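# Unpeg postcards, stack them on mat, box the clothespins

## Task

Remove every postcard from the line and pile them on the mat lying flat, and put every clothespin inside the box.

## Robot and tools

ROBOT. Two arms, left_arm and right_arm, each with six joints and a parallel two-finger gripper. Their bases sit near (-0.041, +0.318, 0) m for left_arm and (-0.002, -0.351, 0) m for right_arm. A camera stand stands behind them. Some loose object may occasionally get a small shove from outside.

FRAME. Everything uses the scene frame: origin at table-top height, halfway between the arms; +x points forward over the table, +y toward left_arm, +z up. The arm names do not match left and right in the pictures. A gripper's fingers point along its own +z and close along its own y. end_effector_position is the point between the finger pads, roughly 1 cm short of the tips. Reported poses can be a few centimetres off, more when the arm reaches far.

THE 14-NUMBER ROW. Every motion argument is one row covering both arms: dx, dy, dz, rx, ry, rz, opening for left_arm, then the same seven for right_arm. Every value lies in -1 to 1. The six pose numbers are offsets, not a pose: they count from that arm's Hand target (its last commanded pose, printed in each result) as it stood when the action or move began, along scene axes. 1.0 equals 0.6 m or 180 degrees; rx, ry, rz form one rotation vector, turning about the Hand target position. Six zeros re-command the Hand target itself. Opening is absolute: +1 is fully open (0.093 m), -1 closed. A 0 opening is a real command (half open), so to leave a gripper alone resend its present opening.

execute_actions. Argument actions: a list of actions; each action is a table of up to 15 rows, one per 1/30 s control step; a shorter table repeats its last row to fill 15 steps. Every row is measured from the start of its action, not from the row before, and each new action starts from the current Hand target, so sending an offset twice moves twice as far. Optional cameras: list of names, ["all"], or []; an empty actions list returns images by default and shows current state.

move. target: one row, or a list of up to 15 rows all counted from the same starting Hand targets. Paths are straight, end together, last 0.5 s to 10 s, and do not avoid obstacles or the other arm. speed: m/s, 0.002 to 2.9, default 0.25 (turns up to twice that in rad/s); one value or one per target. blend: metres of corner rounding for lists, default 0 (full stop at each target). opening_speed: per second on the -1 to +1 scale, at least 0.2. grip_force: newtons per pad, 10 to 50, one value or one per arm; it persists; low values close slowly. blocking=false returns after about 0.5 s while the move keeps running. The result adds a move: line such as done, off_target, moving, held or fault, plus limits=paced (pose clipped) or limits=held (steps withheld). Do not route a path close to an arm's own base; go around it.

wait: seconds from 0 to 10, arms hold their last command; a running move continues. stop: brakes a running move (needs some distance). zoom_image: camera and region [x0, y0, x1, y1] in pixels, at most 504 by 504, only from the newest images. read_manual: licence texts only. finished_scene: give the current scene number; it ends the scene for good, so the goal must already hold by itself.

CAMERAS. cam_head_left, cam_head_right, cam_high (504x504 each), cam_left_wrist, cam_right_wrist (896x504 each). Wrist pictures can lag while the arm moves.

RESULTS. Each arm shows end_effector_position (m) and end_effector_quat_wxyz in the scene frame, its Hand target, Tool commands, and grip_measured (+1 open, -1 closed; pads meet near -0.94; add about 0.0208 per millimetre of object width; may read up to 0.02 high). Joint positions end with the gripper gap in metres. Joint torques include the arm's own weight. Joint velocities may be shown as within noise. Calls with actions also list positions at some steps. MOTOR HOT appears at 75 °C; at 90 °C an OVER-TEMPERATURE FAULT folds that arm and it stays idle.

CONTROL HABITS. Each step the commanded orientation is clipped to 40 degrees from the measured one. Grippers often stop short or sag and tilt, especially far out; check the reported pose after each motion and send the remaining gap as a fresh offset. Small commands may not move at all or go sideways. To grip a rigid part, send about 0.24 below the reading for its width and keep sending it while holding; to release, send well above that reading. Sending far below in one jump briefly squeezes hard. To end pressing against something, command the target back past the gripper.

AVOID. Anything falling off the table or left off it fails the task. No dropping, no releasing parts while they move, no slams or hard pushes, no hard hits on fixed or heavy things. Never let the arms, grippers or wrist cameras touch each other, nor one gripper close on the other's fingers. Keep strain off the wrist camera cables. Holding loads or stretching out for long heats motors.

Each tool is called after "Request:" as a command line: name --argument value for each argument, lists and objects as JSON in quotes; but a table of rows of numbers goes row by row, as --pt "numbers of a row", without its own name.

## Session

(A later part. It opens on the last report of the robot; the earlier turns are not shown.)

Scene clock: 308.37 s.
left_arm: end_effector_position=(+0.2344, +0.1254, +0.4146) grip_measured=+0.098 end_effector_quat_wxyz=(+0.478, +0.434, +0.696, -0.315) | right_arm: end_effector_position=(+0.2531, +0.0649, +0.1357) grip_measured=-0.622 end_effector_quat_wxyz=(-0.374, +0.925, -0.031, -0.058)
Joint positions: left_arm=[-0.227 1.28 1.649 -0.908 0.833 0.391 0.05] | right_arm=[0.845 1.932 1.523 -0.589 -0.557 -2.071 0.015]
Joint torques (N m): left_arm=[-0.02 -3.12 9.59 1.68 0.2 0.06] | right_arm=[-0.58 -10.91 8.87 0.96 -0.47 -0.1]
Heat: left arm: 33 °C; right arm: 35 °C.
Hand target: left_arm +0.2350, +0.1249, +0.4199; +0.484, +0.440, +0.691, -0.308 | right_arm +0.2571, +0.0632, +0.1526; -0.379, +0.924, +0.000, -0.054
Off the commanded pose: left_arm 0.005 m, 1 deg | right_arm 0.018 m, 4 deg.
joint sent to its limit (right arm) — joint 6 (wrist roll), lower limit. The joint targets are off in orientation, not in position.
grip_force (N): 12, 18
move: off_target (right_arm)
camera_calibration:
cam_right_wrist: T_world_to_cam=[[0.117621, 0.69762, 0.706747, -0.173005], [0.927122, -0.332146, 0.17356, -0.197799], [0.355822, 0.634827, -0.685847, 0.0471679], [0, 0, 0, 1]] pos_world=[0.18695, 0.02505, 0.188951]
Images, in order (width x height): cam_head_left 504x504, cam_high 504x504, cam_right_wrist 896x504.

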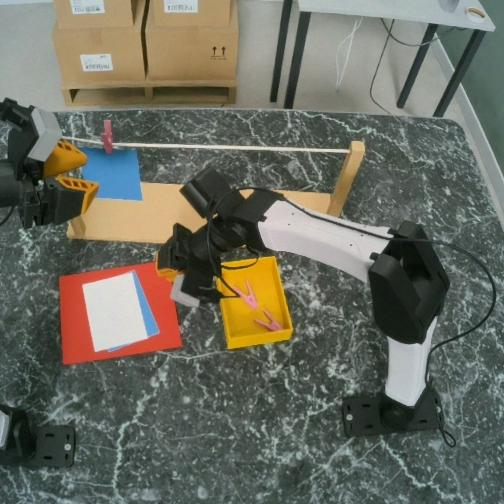

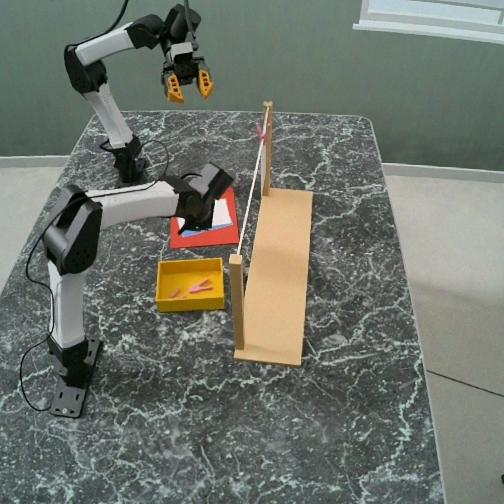

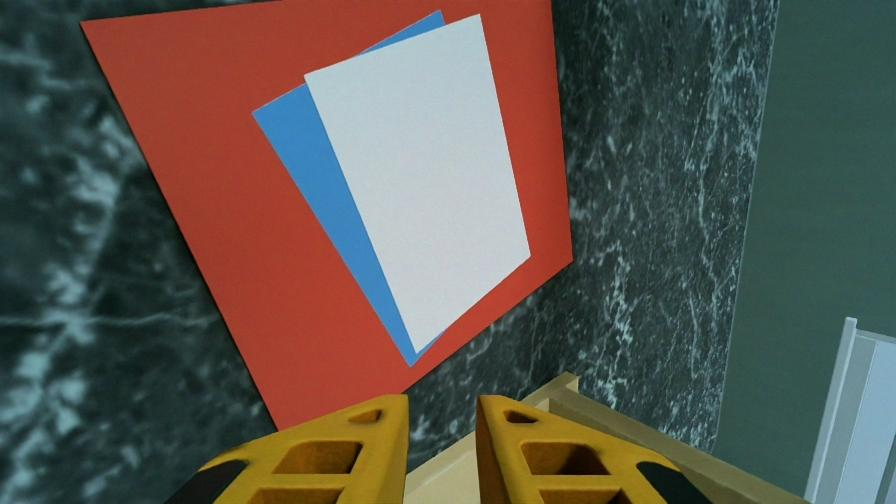

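Request:
move --pt "0 0 0 0 0 0 0.1 0.0717 -0.105 0.0917 0.2081 0.437 -0.2496 -0.4" --pt "0 0 0 0 0 0 0.1 0.22 -0.0383 0.075 0.2081 0.437 -0.2496 -0.4" --speed '[0.4,0.25]' --blend '[0.03,0]' --cameras '["cam_right_wrist","cam_high","cam_left_wrist"]'

Scene clock: 314.37 s.
left_arm: end_effector_position=(+0.2344, +0.1254, +0.4146) grip_measured=+0.098 end_effector_quat_wxyz=(+0.478, +0.434, +0.696, -0.315) | right_arm: end_effector_position=(+0.3811, +0.0392, +0.1972) grip_measured=-0.402 end_effector_quat_wxyz=(+0.529, -0.468, +0.534, +0.465)
Joint positions: left_arm=[-0.227 1.28 1.649 -0.908 0.833 0.391 0.05] | right_arm=[0.562 2.065 1.206 0.847 -0.888 -0.008 0.026]
Joint torques (N m): left_arm=[-0.01 -3.14 9.57 1.67 0.2 0.05] | right_arm=[-0.27 -7.75 9.01 1.62 -0.01 0]
Heat: left arm: 33 °C; right arm: 35 °C.
Hand target: left_arm +0.2350, +0.1249, +0.4199; +0.484, +0.440, +0.691, -0.308 | right_arm +0.3892, +0.0401, +0.1976; +0.534, -0.464, +0.534, +0.463
Off the commanded pose: left_arm 0.005 m, 1 deg | right_arm 0.008 m, 1 deg.
grip_force (N): 12, 18
move: done
camera_calibration:
cam_left_wrist: T_world_to_cam=[[-0.902219, -0.431085, 0.0128994, 0.262329], [-0.307289, 0.621566, -0.720576, 0.334211], [0.302611, -0.654081, -0.693256, 0.386312], [0, 0, 0, 1]] pos_world=[0.222476, 0.158031, 0.505254]
cam_right_wrist: T_world_to_cam=[[0.987147, -0.158964, -0.0164467, -0.368825], [-0.084602, -0.432495, -0.897658, 0.265051], [0.135582, 0.887513, -0.440385, 0.0857107], [0, 0, 0, 1]] pos_world=[0.374888, -0.0200661, 0.269605]
Images, in order (width x height): cam_high 504x504, cam_left_wrist 896x504, cam_right_wrist 896x504.

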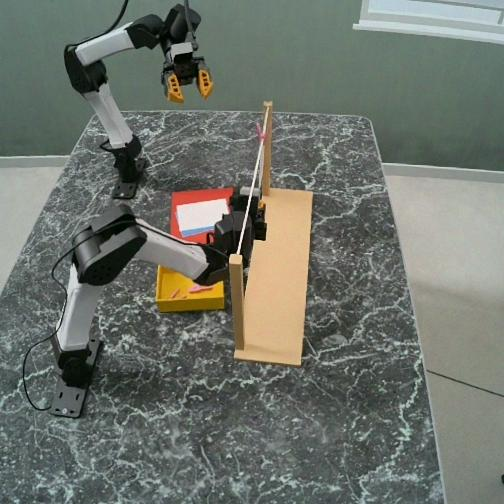

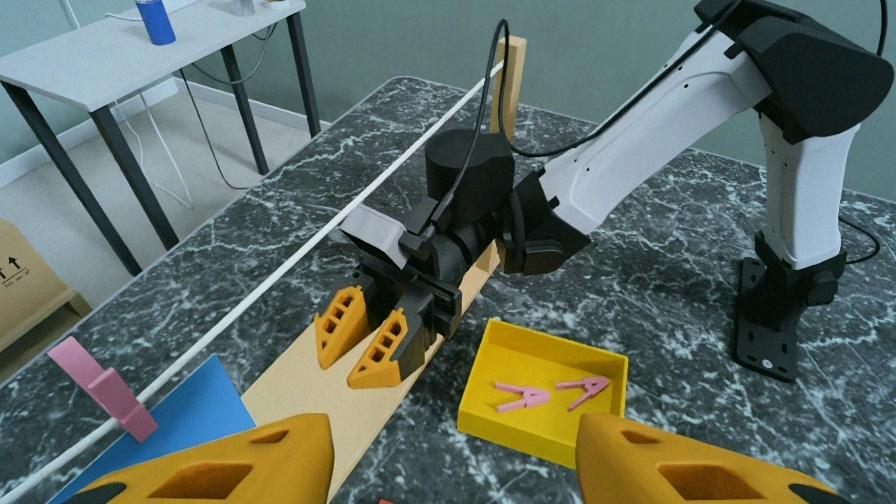

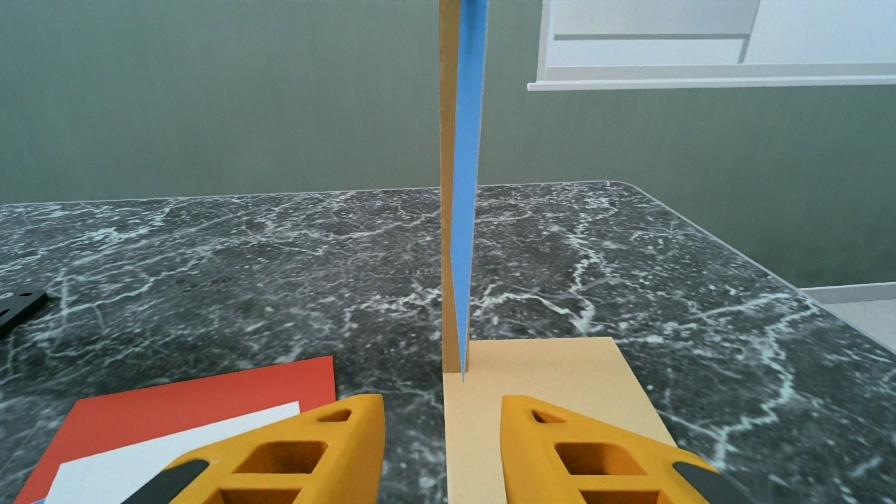

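Request:
zoom_image --camera "cam_right_wrist" --region '[380, 0, 560, 180]'

Request:
zoom_image --camera "cam_right_wrist" --region '[380, 220, 560, 400]'

Scaled by 2.800 from the camera's 896x504 image, which has a finer 1280x720 frame.

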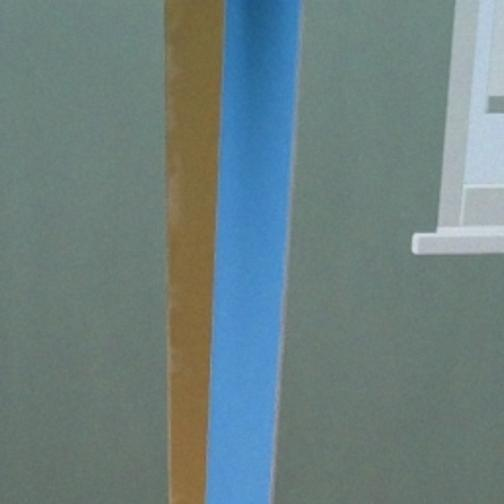

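Scaled by 2.800 from the camera's 896x504 image, which has a finer 1280x720 frame.

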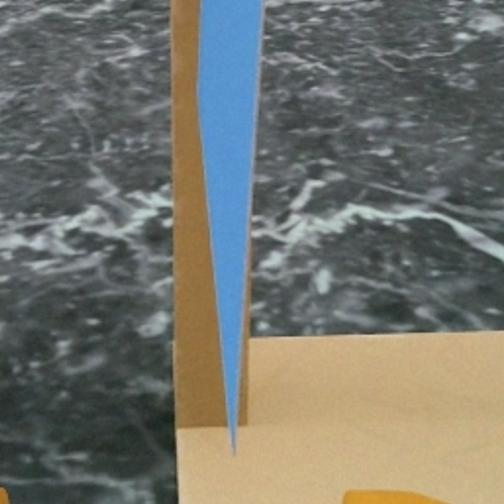

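Request:
move --target '[0,0,0,0,0,0,0.1,0.0202,0.0588,0,0.0017,0.0132,0.0122,-0.5]' --speed 0.15 --cameras '["cam_right_wrist"]'

Request:
zoom_image --camera "cam_right_wrist" --region '[360, 200, 560, 500]'

Scene clock: 318.07 s.
left_arm: end_effector_position=(+0.2344, +0.1254, +0.4146) grip_measured=+0.098 end_effector_quat_wxyz=(+0.478, +0.434, +0.696, -0.315) | right_arm: end_effector_position=(+0.3968, +0.0707, +0.2021) grip_measured=-0.498 end_effector_quat_wxyz=(+0.518, -0.465, +0.530, +0.483)
Joint positions: left_arm=[-0.227 1.28 1.649 -0.908 0.833 0.391 0.05] | right_arm=[0.595 2.171 1.386 0.793 -0.885 0.037 0.021]
Joint torques (N m): left_arm=[0.01 -3.14 9.58 1.68 0.19 0.05] | right_arm=[0.61 -8.36 9.35 1.47 0.03 0.02]
Heat: left arm: 33 °C; right arm: 35 °C.
Hand target: left_arm +0.2350, +0.1249, +0.4199; +0.484, +0.440, +0.691, -0.308 | right_arm +0.4013, +0.0755, +0.1979; +0.515, -0.463, +0.535, +0.485
Off the commanded pose: left_arm 0.005 m, 1 deg | right_arm 0.008 m, 1 deg.
grip_force (N): 12, 18
move: done
camera_calibration:
cam_right_wrist: T_world_to_cam=[[0.990692, -0.128332, -0.0453869, -0.376935], [-0.0958452, -0.42088, -0.902039, 0.288969], [0.0966581, 0.897993, -0.429262, 0.0702556], [0, 0, 0, 1]] pos_world=[0.394332, 0.0101594, 0.273711]
Images, in order (width x height): cam_right_wrist 896x504.

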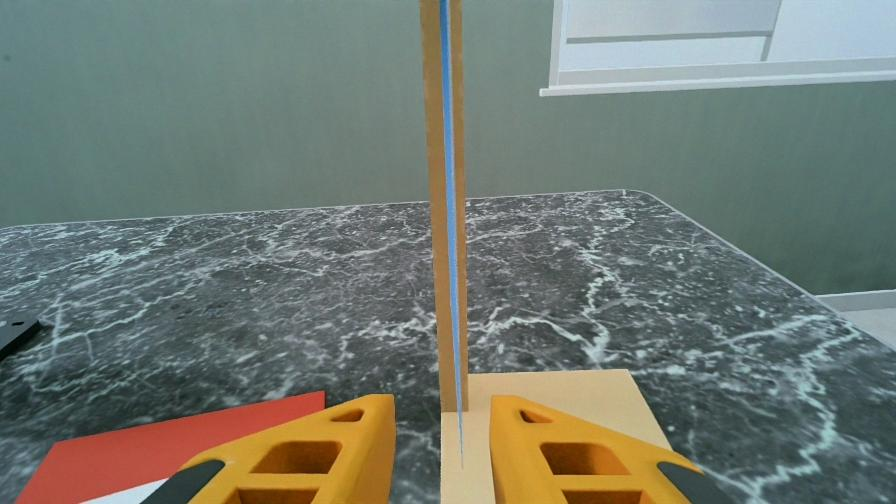

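Scaled by 1.680 from the camera's 896x504 image, which has a finer 1280x720 frame.

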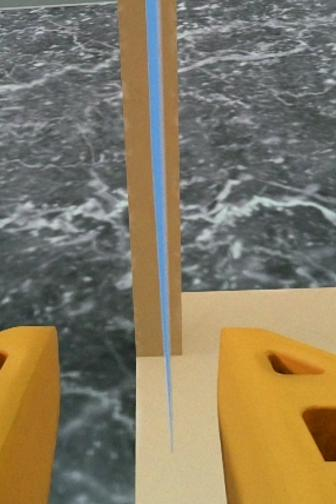

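Request:
execute_actions --actions '[]' --cameras '["cam_right_wrist"]'

Request:
zoom_image --camera "cam_right_wrist" --region '[360, 200, 560, 500]'

Request:
zoom_image --camera "cam_right_wrist" --region '[400, 0, 500, 150]'

Scene clock: 319.07 s.
left_arm: end_effector_position=(+0.2344, +0.1254, +0.4146) grip_measured=+0.098 end_effector_quat_wxyz=(+0.478, +0.434, +0.696, -0.315) | right_arm: end_effector_position=(+0.3968, +0.0707, +0.2020) grip_measured=-0.498 end_effector_quat_wxyz=(+0.518, -0.465, +0.531, +0.484)
Joint positions: left_arm=[-0.227 1.28 1.649 -0.908 0.833 0.391 0.05] | right_arm=[0.595 2.171 1.386 0.792 -0.885 0.037 0.021]
Joint velocities: within noise
Joint torques (N m): left_arm=[0.01 -3.15 9.58 1.67 0.19 0.06] | right_arm=[0.55 -8.32 9.32 1.48 0.04 -0.03]
Heat: left arm: 33 °C; right arm: 35 °C.
Hand target: left_arm +0.2350, +0.1249, +0.4199; +0.484, +0.440, +0.691, -0.308 | right_arm +0.4013, +0.0755, +0.1978; +0.515, -0.463, +0.535, +0.485
Tool commands: left_gripper/opening=+0.1 right_gripper/opening=-0.5
Off the commanded pose: left_arm 0.005 m, 1 deg | right_arm 0.008 m, 1 deg.
grip_force (N): 12, 18
camera_calibration:
cam_right_wrist: T_world_to_cam=[[0.990646, -0.12836, -0.0463073, -0.376756], [-0.0967316, -0.421216, -0.901787, 0.289213], [0.0962484, 0.897831, -0.429693, 0.070393], [0, 0, 0, 1]] pos_world=[0.394432, 0.0102596, 0.273609]
Images, in order (width x height): cam_right_wrist 896x504.

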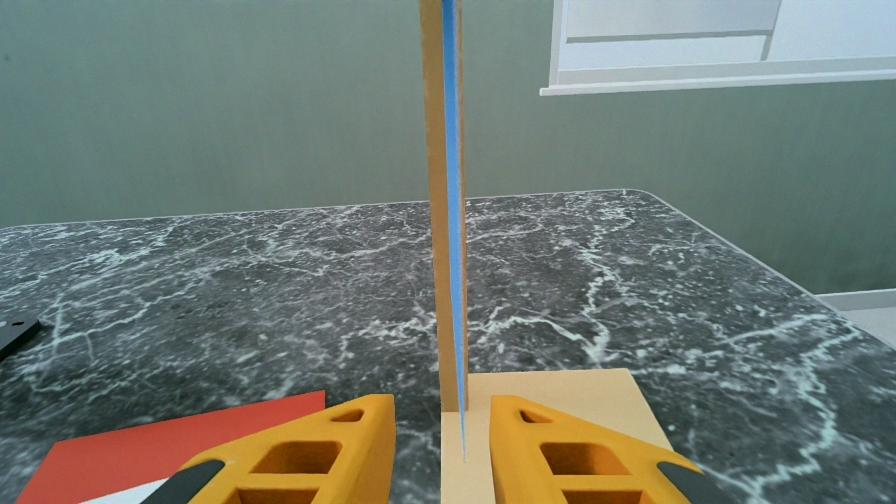

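Scaled by 1.680 from the camera's 896x504 image, which has a finer 1280x720 frame.

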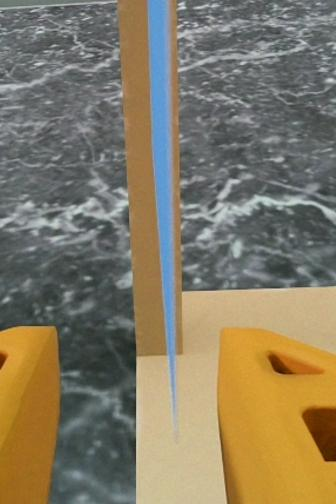

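Scaled by 3.360 from the camera's 896x504 image, which has a finer 1280x720 frame.

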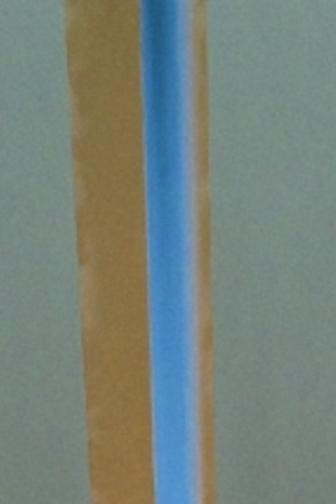

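Request:
wait --seconds 1.0 --cameras '["cam_right_wrist"]'

Request:
zoom_image --camera "cam_right_wrist" --region '[360, 0, 560, 500]'

Scene clock: 320.37 s.
left_arm: end_effector_position=(+0.2344, +0.1254, +0.4146) grip_measured=+0.098 end_effector_quat_wxyz=(+0.478, +0.434, +0.696, -0.315) | right_arm: end_effector_position=(+0.3968, +0.0707, +0.2020) grip_measured=-0.498 end_effector_quat_wxyz=(+0.518, -0.465, +0.531, +0.484)
Joint positions: left_arm=[-0.227 1.28 1.649 -0.908 0.833 0.391 0.05] | right_arm=[0.595 2.171 1.386 0.792 -0.885 0.037 0.021]
Joint torques (N m): left_arm=[0.02 -3.12 9.55 1.68 0.19 0.05] | right_arm=[0.57 -8.27 9.36 1.49 0.02 -0.01]
Heat: left arm: 33 °C; right arm: 36 °C.
Hand target: left_arm +0.2350, +0.1249, +0.4199; +0.484, +0.440, +0.691, -0.308 | right_arm +0.4013, +0.0755, +0.1978; +0.515, -0.463, +0.535, +0.485
Tool commands: left_gripper/opening=+0.1 right_gripper/opening=-0.5
Off the commanded pose: left_arm 0.005 m, 1 deg | right_arm 0.008 m, 1 deg.
grip_force (N): 12, 18
wait: 1.00 s; at rest from the start
camera_calibration:
cam_right_wrist: T_world_to_cam=[[0.990646, -0.12836, -0.0463073, -0.376756], [-0.0967316, -0.421216, -0.901787, 0.289213], [0.0962484, 0.897831, -0.429693, 0.070393], [0, 0, 0, 1]] pos_world=[0.394432, 0.0102596, 0.273609]
Images, in order (width x height): cam_right_wrist 896x504.

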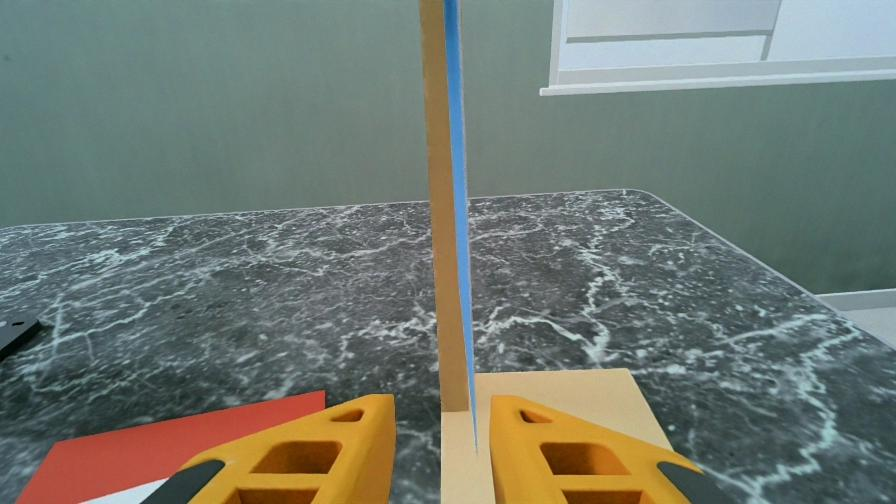

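Scaled by 1.008 from the camera's 896x504 image, which has a finer 1280x720 frame.

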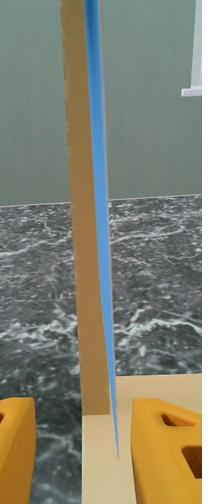

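Request:
wait --seconds 0.5 --cameras '["cam_right_wrist"]'

Request:
zoom_image --camera "cam_right_wrist" --region '[360, 0, 560, 500]'

Scene clock: 322.27 s.
left_arm: end_effector_position=(+0.2344, +0.1254, +0.4146) grip_measured=+0.098 end_effector_quat_wxyz=(+0.478, +0.434, +0.696, -0.315) | right_arm: end_effector_position=(+0.3968, +0.0707, +0.2020) grip_measured=-0.498 end_effector_quat_wxyz=(+0.518, -0.465, +0.531, +0.484)
Joint positions: left_arm=[-0.227 1.28 1.649 -0.908 0.833 0.391 0.05] | right_arm=[0.595 2.171 1.386 0.792 -0.885 0.037 0.021]
Joint torques (N m): left_arm=[-0.02 -3.15 9.57 1.67 0.2 0.06] | right_arm=[0.49 -8.32 9.32 1.47 0.02 -0.02]
Heat: left arm: 33 °C; right arm: 36 °C.
Hand target: left_arm +0.2350, +0.1249, +0.4199; +0.484, +0.440, +0.691, -0.308 | right_arm +0.4013, +0.0755, +0.1978; +0.515, -0.463, +0.535, +0.485
Tool commands: left_gripper/opening=+0.1 right_gripper/opening=-0.5
Off the commanded pose: left_arm 0.005 m, 1 deg | right_arm 0.008 m, 1 deg.
grip_force (N): 12, 18
wait: 0.50 s; at rest from the start
camera_calibration:
cam_right_wrist: T_world_to_cam=[[0.990646, -0.12836, -0.0463073, -0.376756], [-0.0967316, -0.421216, -0.901787, 0.289213], [0.0962484, 0.897831, -0.429693, 0.070393], [0, 0, 0, 1]] pos_world=[0.394432, 0.0102596, 0.273609]
Images, in order (width x height): cam_right_wrist 896x504.

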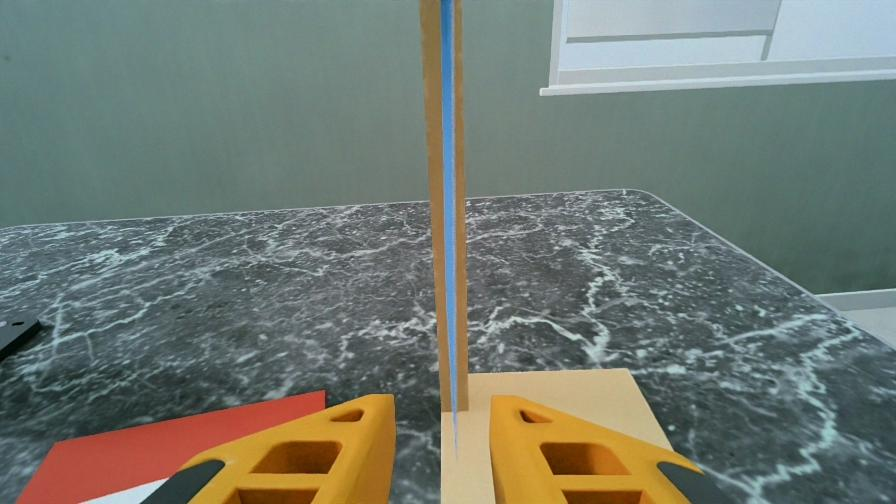

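Scaled by 1.008 from the camera's 896x504 image, which has a finer 1280x720 frame.

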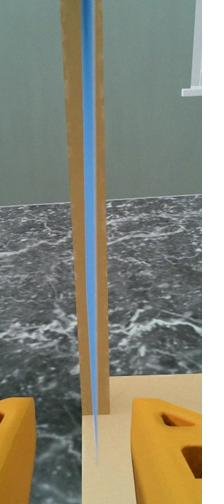

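Request:
move --target '[0,0,0,0,0,0,0.1,0.0112,0.058,-0.0033,-0.0011,-0.0105,-0.0028,-0.5]' --speed 0.1 --cameras '["cam_right_wrist"]'

Request:
zoom_image --camera "cam_right_wrist" --region '[340, 0, 580, 504]'

Scene clock: 324.57 s.
left_arm: end_effector_position=(+0.2344, +0.1254, +0.4146) grip_measured=+0.098 end_effector_quat_wxyz=(+0.478, +0.434, +0.696, -0.315) | right_arm: end_effector_position=(+0.4026, +0.1059, +0.2009) grip_measured=-0.498 end_effector_quat_wxyz=(+0.524, -0.469, +0.527, +0.478)
Joint positions: left_arm=[-0.227 1.28 1.649 -0.908 0.833 0.391 0.05] | right_arm=[0.65 2.255 1.525 0.738 -0.826 0.017 0.021]
Joint torques (N m): left_arm=[0.02 -3.15 9.59 1.68 0.19 0.06] | right_arm=[0.38 -8.94 9.65 1.48 0.05 -0.12]
Heat: left arm: 34 °C; right arm: 36 °C.
Hand target: left_arm +0.2350, +0.1249, +0.4199; +0.484, +0.440, +0.691, -0.308 | right_arm +0.4081, +0.1102, +0.1957; +0.525, -0.469, +0.529, +0.474
Off the commanded pose: left_arm 0.005 m, 1 deg | right_arm 0.009 m, 1 deg.
grip_force (N): 12, 18
move: done
camera_calibration:
cam_right_wrist: T_world_to_cam=[[0.990857, -0.132259, -0.0266568, -0.381692], [-0.080619, -0.421979, -0.903014, 0.297459], [0.108183, 0.896906, -0.428784, 0.0328728], [0, 0, 0, 1]] pos_world=[0.398626, 0.0455559, 0.27253]
Images, in order (width x height): cam_right_wrist 896x504.

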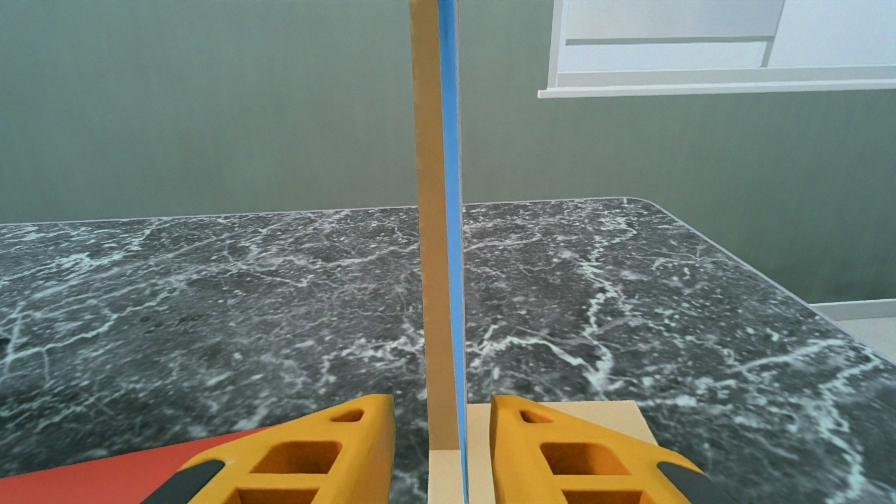

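Scaled by 1.000.

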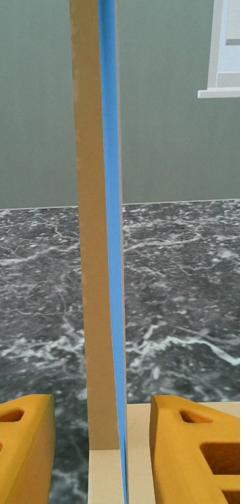

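Request:
move --target '[0,0,0,0,0,0,0.1,0,0,0,0,0,0,-1]' --speed 0.1 --grip_force '[12, 15]' --cameras '["cam_right_wrist","cam_left_wrist"]'

Request:
zoom_image --camera "cam_right_wrist" --region '[340, 0, 580, 504]'

Scene clock: 327.80 s.
left_arm: end_effector_position=(+0.2344, +0.1254, +0.4146) grip_measured=+0.098 end_effector_quat_wxyz=(+0.478, +0.434, +0.696, -0.315) | right_arm: end_effector_position=(+0.4027, +0.1059, +0.2008) grip_measured=-0.953 end_effector_quat_wxyz=(+0.524, -0.469, +0.527, +0.478)
Joint positions: left_arm=[-0.227 1.28 1.649 -0.908 0.833 0.391 0.05] | right_arm=[0.65 2.255 1.525 0.737 -0.826 0.017 0]
Joint torques (N m): left_arm=[-0.01 -3.14 9.58 1.67 0.2 0.06] | right_arm=[0.32 -8.9 9.58 1.51 0.07 -0.14]
Heat: left arm: 34 °C; right arm: 36 °C.
Hand target: left_arm +0.2350, +0.1249, +0.4199; +0.484, +0.440, +0.691, -0.308 | right_arm +0.4081, +0.1102, +0.1957; +0.525, -0.469, +0.529, +0.474
Off the commanded pose: left_arm 0.005 m, 1 deg | right_arm 0.009 m, 1 deg.
grip_force (N): 12, 15
move: done
camera_calibration:
cam_left_wrist: T_world_to_cam=[[-0.902219, -0.431085, 0.0128994, 0.262329], [-0.307289, 0.621566, -0.720576, 0.334211], [0.302611, -0.654081, -0.693256, 0.386312], [0, 0, 0, 1]] pos_world=[0.222476, 0.158031, 0.505254]
cam_right_wrist: T_world_to_cam=[[0.990789, -0.132657, -0.0271837, -0.381606], [-0.0813153, -0.422331, -0.902787, 0.297607], [0.108281, 0.896682, -0.429228, 0.0329106], [0, 0, 0, 1]] pos_world=[0.398728, 0.0455557, 0.272429]
Images, in order (width x height): cam_left_wrist 896x504, cam_right_wrist 896x504.

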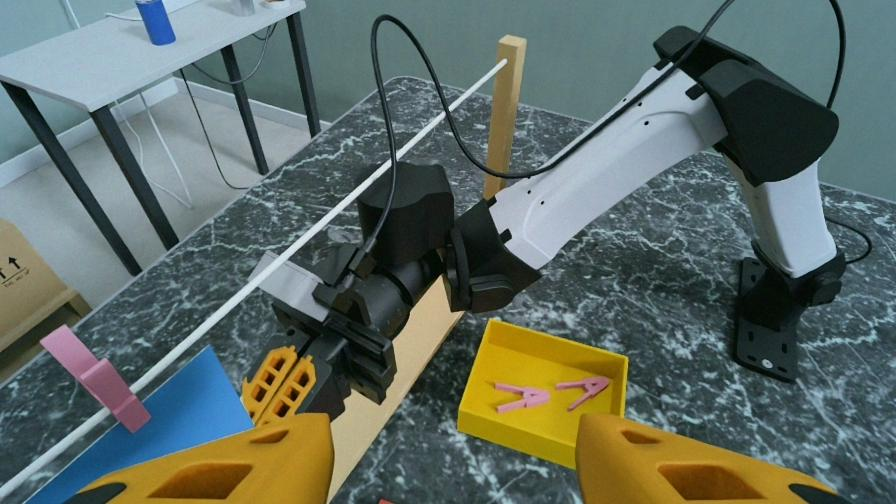

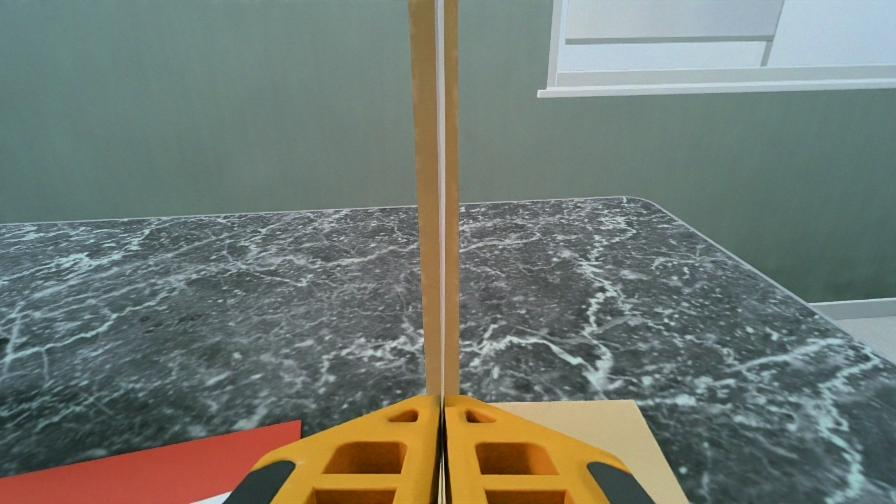

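Scaled by 1.000.

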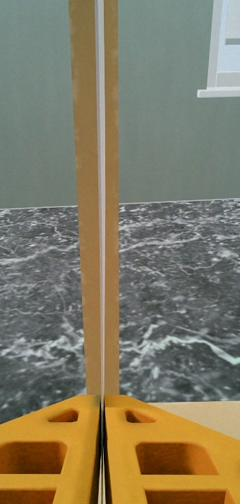

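Request:
move --pt "0.2083 0.0918 -0.0415 0.0105 0.0036 -0.0725 0.1 0 0 0 0 0 0 -1" --pt "0.27 0.0452 -0.0965 0.0105 0.0036 -0.0725 0.1 0 0 0 0 0 0 -1" --speed '[0.25,0.15]' --blend '[0.02,0]' --cameras '["cam_left_wrist","cam_right_wrist","cam_high","cam_head_left"]'

Scene clock: 331.47 s.
left_arm: end_effector_position=(+0.3937, +0.1515, +0.3643) grip_measured=+0.098 end_effector_quat_wxyz=(+0.433, +0.516, +0.647, -0.358) | right_arm: end_effector_position=(+0.4027, +0.1059, +0.2008) grip_measured=-0.963 end_effector_quat_wxyz=(+0.524, -0.469, +0.527, +0.478)
Joint positions: left_arm=[-0.029 2.158 2.588 -1.457 1.126 0.965 0.05] | right_arm=[0.65 2.255 1.525 0.737 -0.826 0.017 0]
Joint torques (N m): left_arm=[0.31 -9.78 8.47 1.03 0.46 0.09] | right_arm=[0.43 -8.79 9.58 1.51 0.06 -0.13]
Heat: left arm: 34 °C; right arm: 36 °C.
Hand target: left_arm +0.3969, +0.1520, +0.3623; +0.435, +0.522, +0.644, -0.352 | right_arm +0.4081, +0.1102, +0.1957; +0.525, -0.469, +0.529, +0.474
Off the commanded pose: left_arm 0.004 m, 1 deg | right_arm 0.009 m, 1 deg.
grip_force (N): 12, 15
move: done
camera_calibration:
cam_left_wrist: T_world_to_cam=[[-0.976075, -0.2174, 0.00385193, 0.418041], [-0.157172, 0.693205, -0.703394, 0.254629], [0.150248, -0.687171, -0.710789, 0.391707], [0, 0, 0, 1]] pos_world=[0.389207, 0.183541, 0.455916]
cam_right_wrist: T_world_to_cam=[[0.990789, -0.132657, -0.0271837, -0.381606], [-0.0813153, -0.422331, -0.902787, 0.297607], [0.108281, 0.896682, -0.429228, 0.0329106], [0, 0, 0, 1]] pos_world=[0.398728, 0.0455557, 0.272429]
Images, in order (width x height): cam_head_left 504x504, cam_high 504x504, cam_left_wrist 896x504, cam_right_wrist 896x504.

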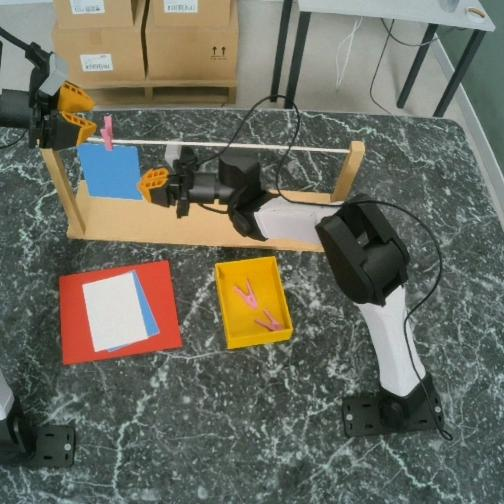

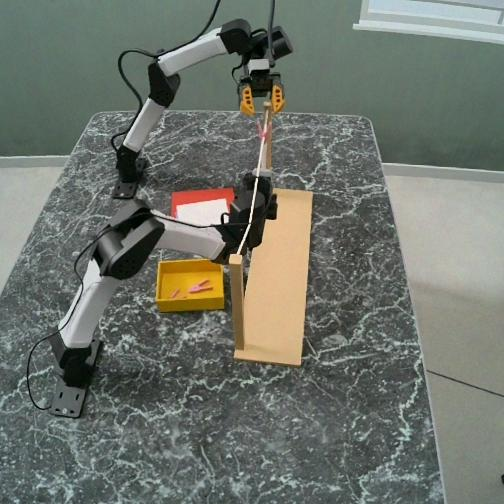

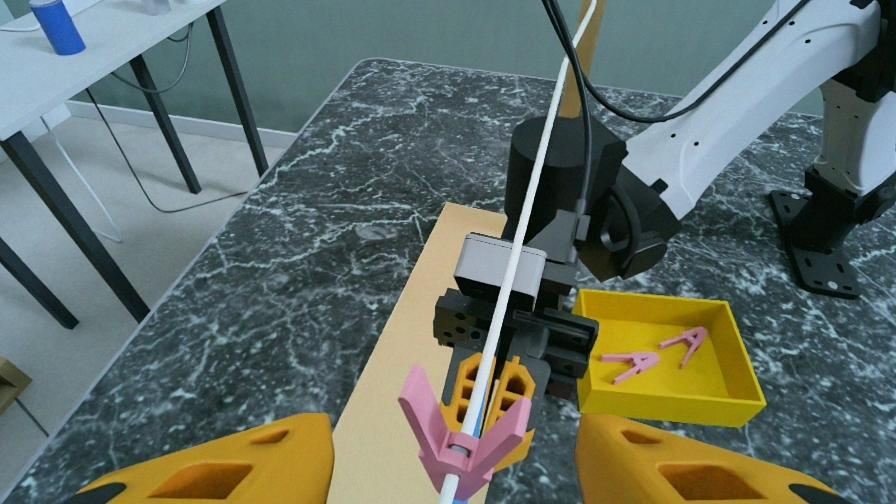

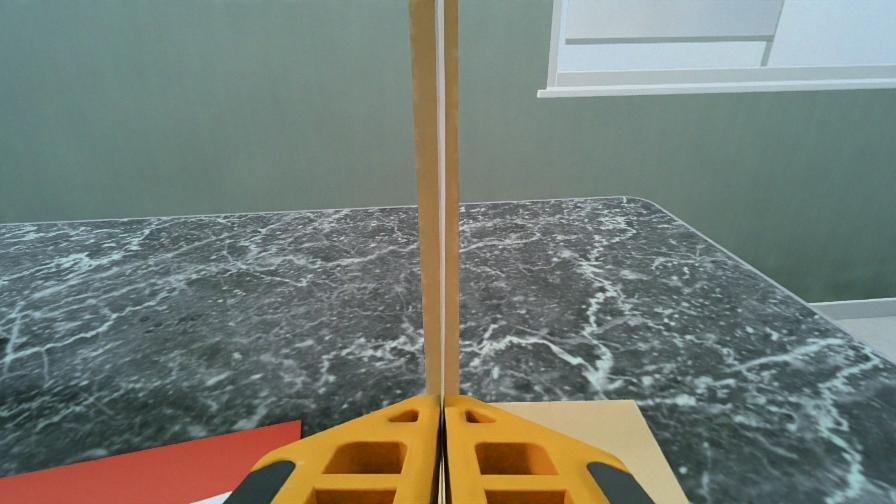

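Request:
zoom_image --camera "cam_left_wrist" --region '[370, 330, 570, 504]'

Request:
zoom_image --camera "cam_head_left" --region '[20, 70, 170, 220]'

Scaled by 2.520 from the camera's 896x504 image, which has a finer 1280x720 frame.

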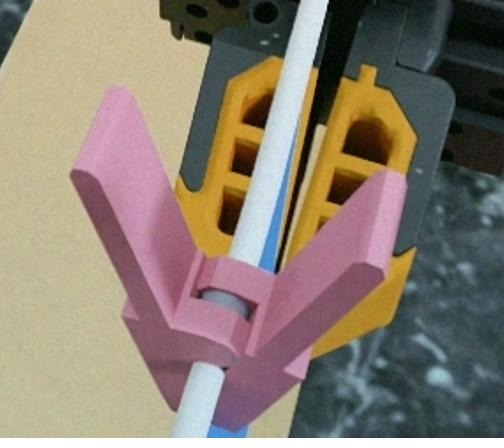

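Scaled by 3.360 from the camera's 504x504 image, which has a finer 720x720 frame.

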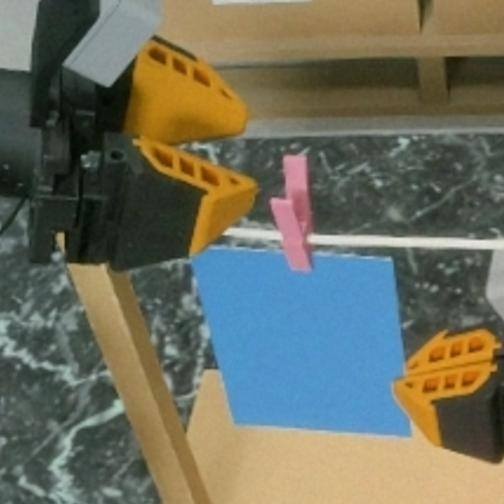

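Request:
move --target '[0.0033,-0.0413,-0.0423,0,0,0,0.1,0,0,0,0,0,0,-1]' --speed 0.1 --cameras '["cam_left_wrist","cam_head_left"]'

Request:
zoom_image --camera "cam_left_wrist" --region '[330, 330, 580, 504]'

Request:
zoom_image --camera "cam_head_left" --region '[20, 70, 170, 220]'

Scene clock: 336.77 s.
left_arm: end_effector_position=(+0.4036, +0.1262, +0.3256) grip_measured=+0.098 end_effector_quat_wxyz=(+0.422, +0.516, +0.649, -0.366) | right_arm: end_effector_position=(+0.4027, +0.1059, +0.2007) grip_measured=-0.963 end_effector_quat_wxyz=(+0.524, -0.469, +0.527, +0.478)
Joint positions: left_arm=[-0.088 2.073 2.264 -1.17 1.101 0.882 0.05] | right_arm=[0.65 2.255 1.525 0.737 -0.826 0.017 0]
Joint torques (N m): left_arm=[0.17 -14.22 6.19 1.31 0.35 -0.12] | right_arm=[0.43 -8.75 9.61 1.51 0.07 -0.12]
Heat: left arm: 33 °C; right arm: 36 °C.
Hand target: left_arm +0.3989, +0.1272, +0.3368; +0.435, +0.522, +0.644, -0.352 | right_arm +0.4081, +0.1102, +0.1957; +0.525, -0.469, +0.529, +0.474
Off the commanded pose: left_arm 0.012 m, 2 deg | right_arm 0.009 m, 1 deg.
grip_force (N): 12, 15
move: off_target (left_arm)
camera_calibration:
cam_left_wrist: T_world_to_cam=[[-0.978686, -0.203396, 0.0283538, 0.413647], [-0.165151, 0.69745, -0.697344, 0.247089], [0.122062, -0.687164, -0.716175, 0.35846], [0, 0, 0, 1]] pos_world=[0.401883, 0.158123, 0.417298]
Images, in order (width x height): cam_head_left 504x504, cam_left_wrist 896x504.

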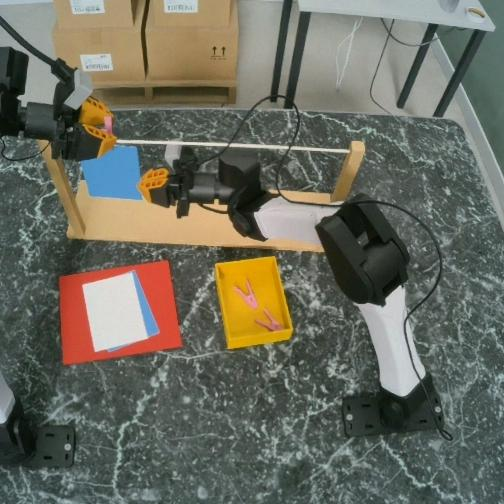

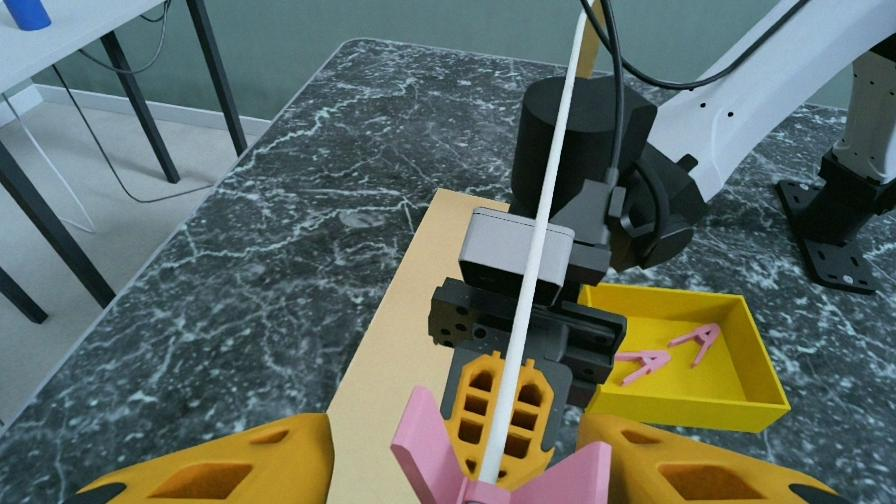

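Scaled by 2.016 from the camera's 896x504 image, which has a finer 1280x720 frame.

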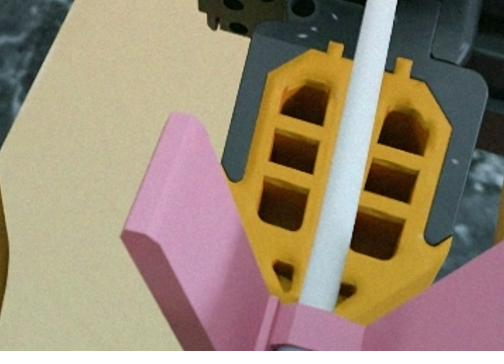

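Scaled by 3.360 from the camera's 504x504 image, which has a finer 720x720 frame.

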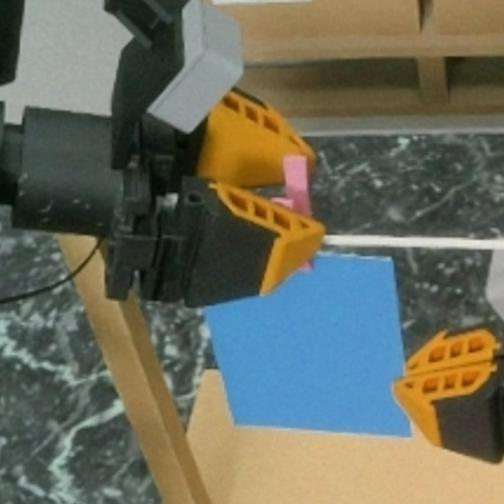

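Request:
move --target '[-0.0132,0.0013,0.022,0,0,0,0.1,0,0,0,0,0,0,-1]' --speed 0.08 --cameras '["cam_left_wrist"]'

Request:
zoom_image --camera "cam_left_wrist" --region '[330, 330, 630, 504]'

Scene clock: 338.40 s.
left_arm: end_effector_position=(+0.3977, +0.1268, +0.3304) grip_measured=+0.098 end_effector_quat_wxyz=(+0.419, +0.513, +0.652, -0.369) | right_arm: end_effector_position=(+0.4027, +0.1059, +0.2007) grip_measured=-0.963 end_effector_quat_wxyz=(+0.524, -0.469, +0.527, +0.478)
Joint positions: left_arm=[-0.088 2.058 2.264 -1.191 1.1 0.876 0.05] | right_arm=[0.65 2.255 1.525 0.737 -0.826 0.017 0]
Joint torques (N m): left_arm=[0.16 -13.97 9.4 1.1 0.36 -0.12] | right_arm=[0.28 -8.95 9.61 1.5 0.07 -0.14]
Heat: left arm: 33 °C; right arm: 36 °C.
Hand target: left_arm +0.3910, +0.1280, +0.3500; +0.435, +0.522, +0.644, -0.352 | right_arm +0.4081, +0.1102, +0.1957; +0.525, -0.469, +0.529, +0.474
Off the commanded pose: left_arm 0.021 m, 3 deg | right_arm 0.008 m, 1 deg.
grip_force (N): 12, 15
move: off_target (left_arm)
camera_calibration:
cam_left_wrist: T_world_to_cam=[[-0.977755, -0.205964, 0.0396691, 0.404113], [-0.175062, 0.697156, -0.695217, 0.252285], [0.115534, -0.686697, -0.717704, 0.366063], [0, 0, 0, 1]] pos_world=[0.396997, 0.158725, 0.422087]
Images, in order (width x height): cam_left_wrist 896x504.

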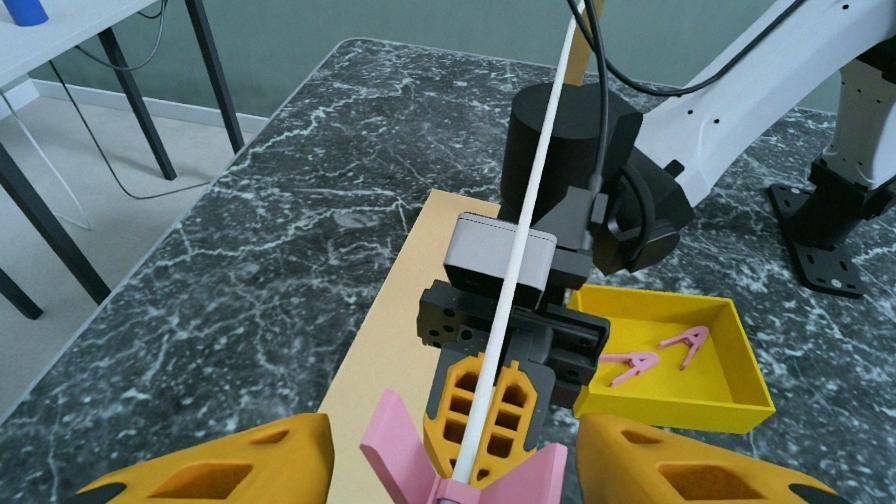

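Scaled by 1.680 from the camera's 896x504 image, which has a finer 1280x720 frame.

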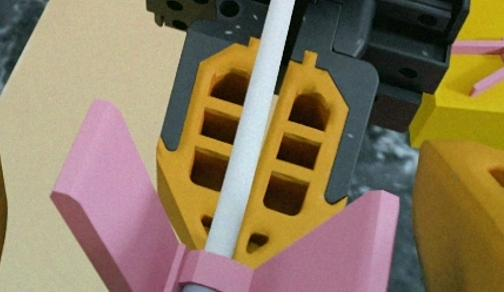

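Request:
move --target '[0,0,0,0,0,0,-0.76,0,0,0,0,0,0,-1]' --speed 0.05 --opening_speed 0.5 --grip_force '[50, 15]' --cameras '["cam_left_wrist","cam_right_wrist","cam_head_left"]'

Request:
zoom_image --camera "cam_left_wrist" --region '[330, 330, 630, 504]'

Request:
zoom_image --camera "cam_head_left" --region '[20, 70, 170, 220]'

Scene clock: 341.73 s.
left_arm: end_effector_position=(+0.3976, +0.1269, +0.3303) grip_measured=-0.712 end_effector_quat_wxyz=(+0.418, +0.513, +0.652, -0.369) | right_arm: end_effector_position=(+0.4027, +0.1059, +0.2005) grip_measured=-0.963 end_effector_quat_wxyz=(+0.523, -0.469, +0.527, +0.478)
Joint positions: left_arm=[-0.088 2.058 2.264 -1.192 1.1 0.876 0.011] | right_arm=[0.65 2.255 1.525 0.736 -0.826 0.017 0]
Joint torques (N m): left_arm=[0.17 -13.98 9.36 1.1 0.36 -0.12] | right_arm=[0.42 -8.87 9.44 1.53 0.08 -0.15]
Heat: left arm: 33 °C; right arm: 37 °C.
Hand target: left_arm +0.3910, +0.1280, +0.3500; +0.435, +0.522, +0.644, -0.352 | right_arm +0.4081, +0.1102, +0.1957; +0.525, -0.469, +0.529, +0.474
Off the commanded pose: left_arm 0.021 m, 3 deg | right_arm 0.008 m, 1 deg.
grip_force (N): 50, 15
move: off_target (left_arm)
camera_calibration:
cam_left_wrist: T_world_to_cam=[[-0.977674, -0.206136, 0.0407691, 0.40365], [-0.175971, 0.697148, -0.694996, 0.252483], [0.114842, -0.686653, -0.717857, 0.366322], [0, 0, 0, 1]] pos_world=[0.396998, 0.158725, 0.421986]
cam_right_wrist: T_world_to_cam=[[0.990778, -0.132602, -0.0278531, -0.381415], [-0.0820077, -0.423216, -0.90231, 0.297653], [0.10786, 0.896273, -0.430187, 0.0331801], [0, 0, 0, 1]] pos_world=[0.398728, 0.0456566, 0.272225]
Images, in order (width x height): cam_head_left 504x504, cam_left_wrist 896x504, cam_right_wrist 896x504.

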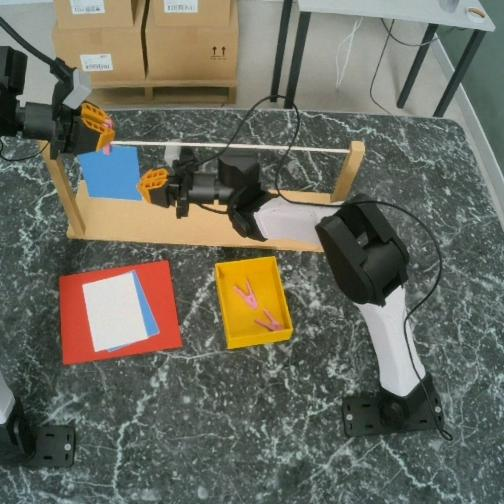

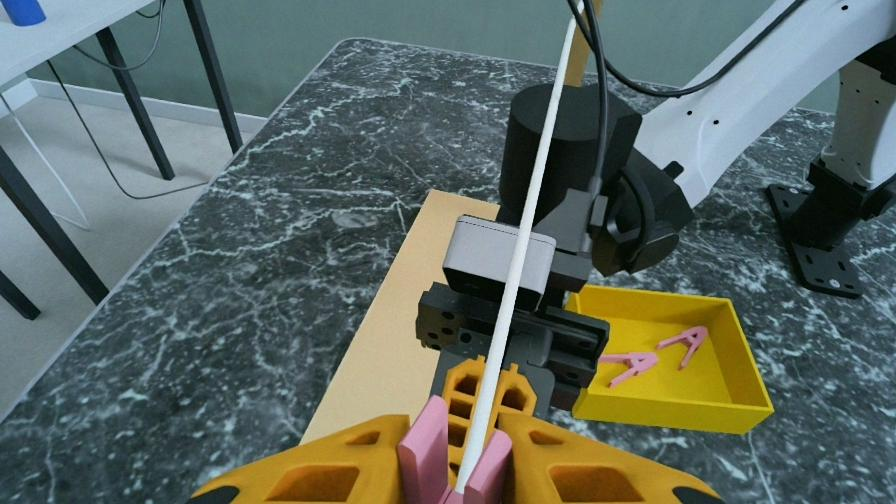

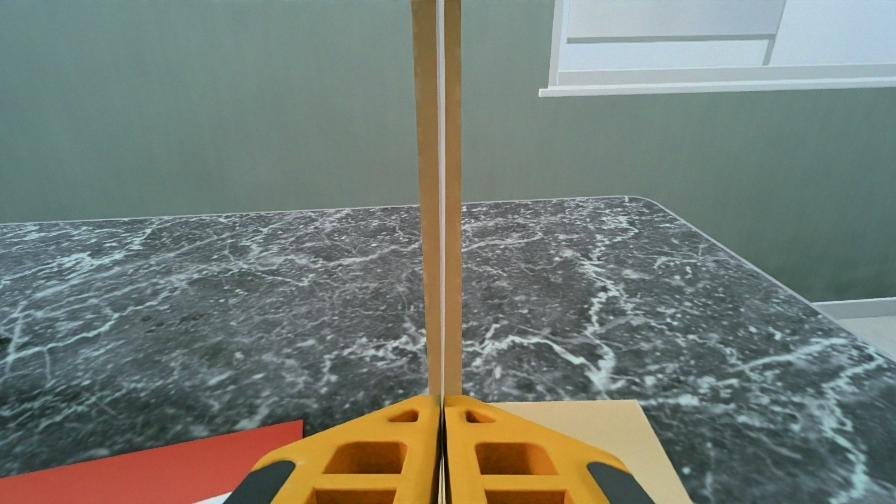

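Scaled by 1.680 from the camera's 896x504 image, which has a finer 1280x720 frame.

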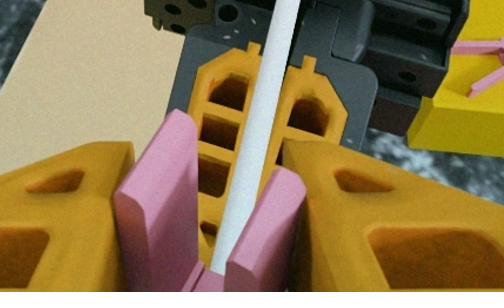

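Scaled by 3.360 from the camera's 504x504 image, which has a finer 720x720 frame.

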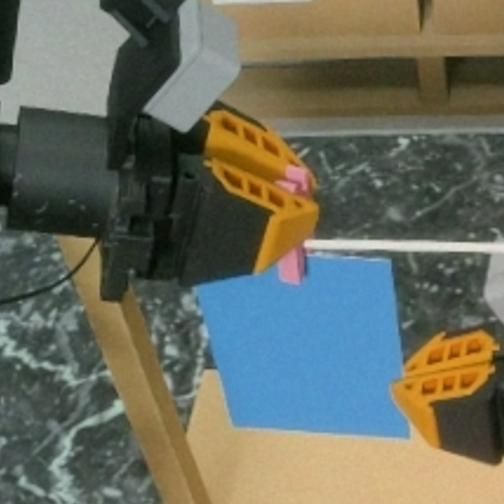

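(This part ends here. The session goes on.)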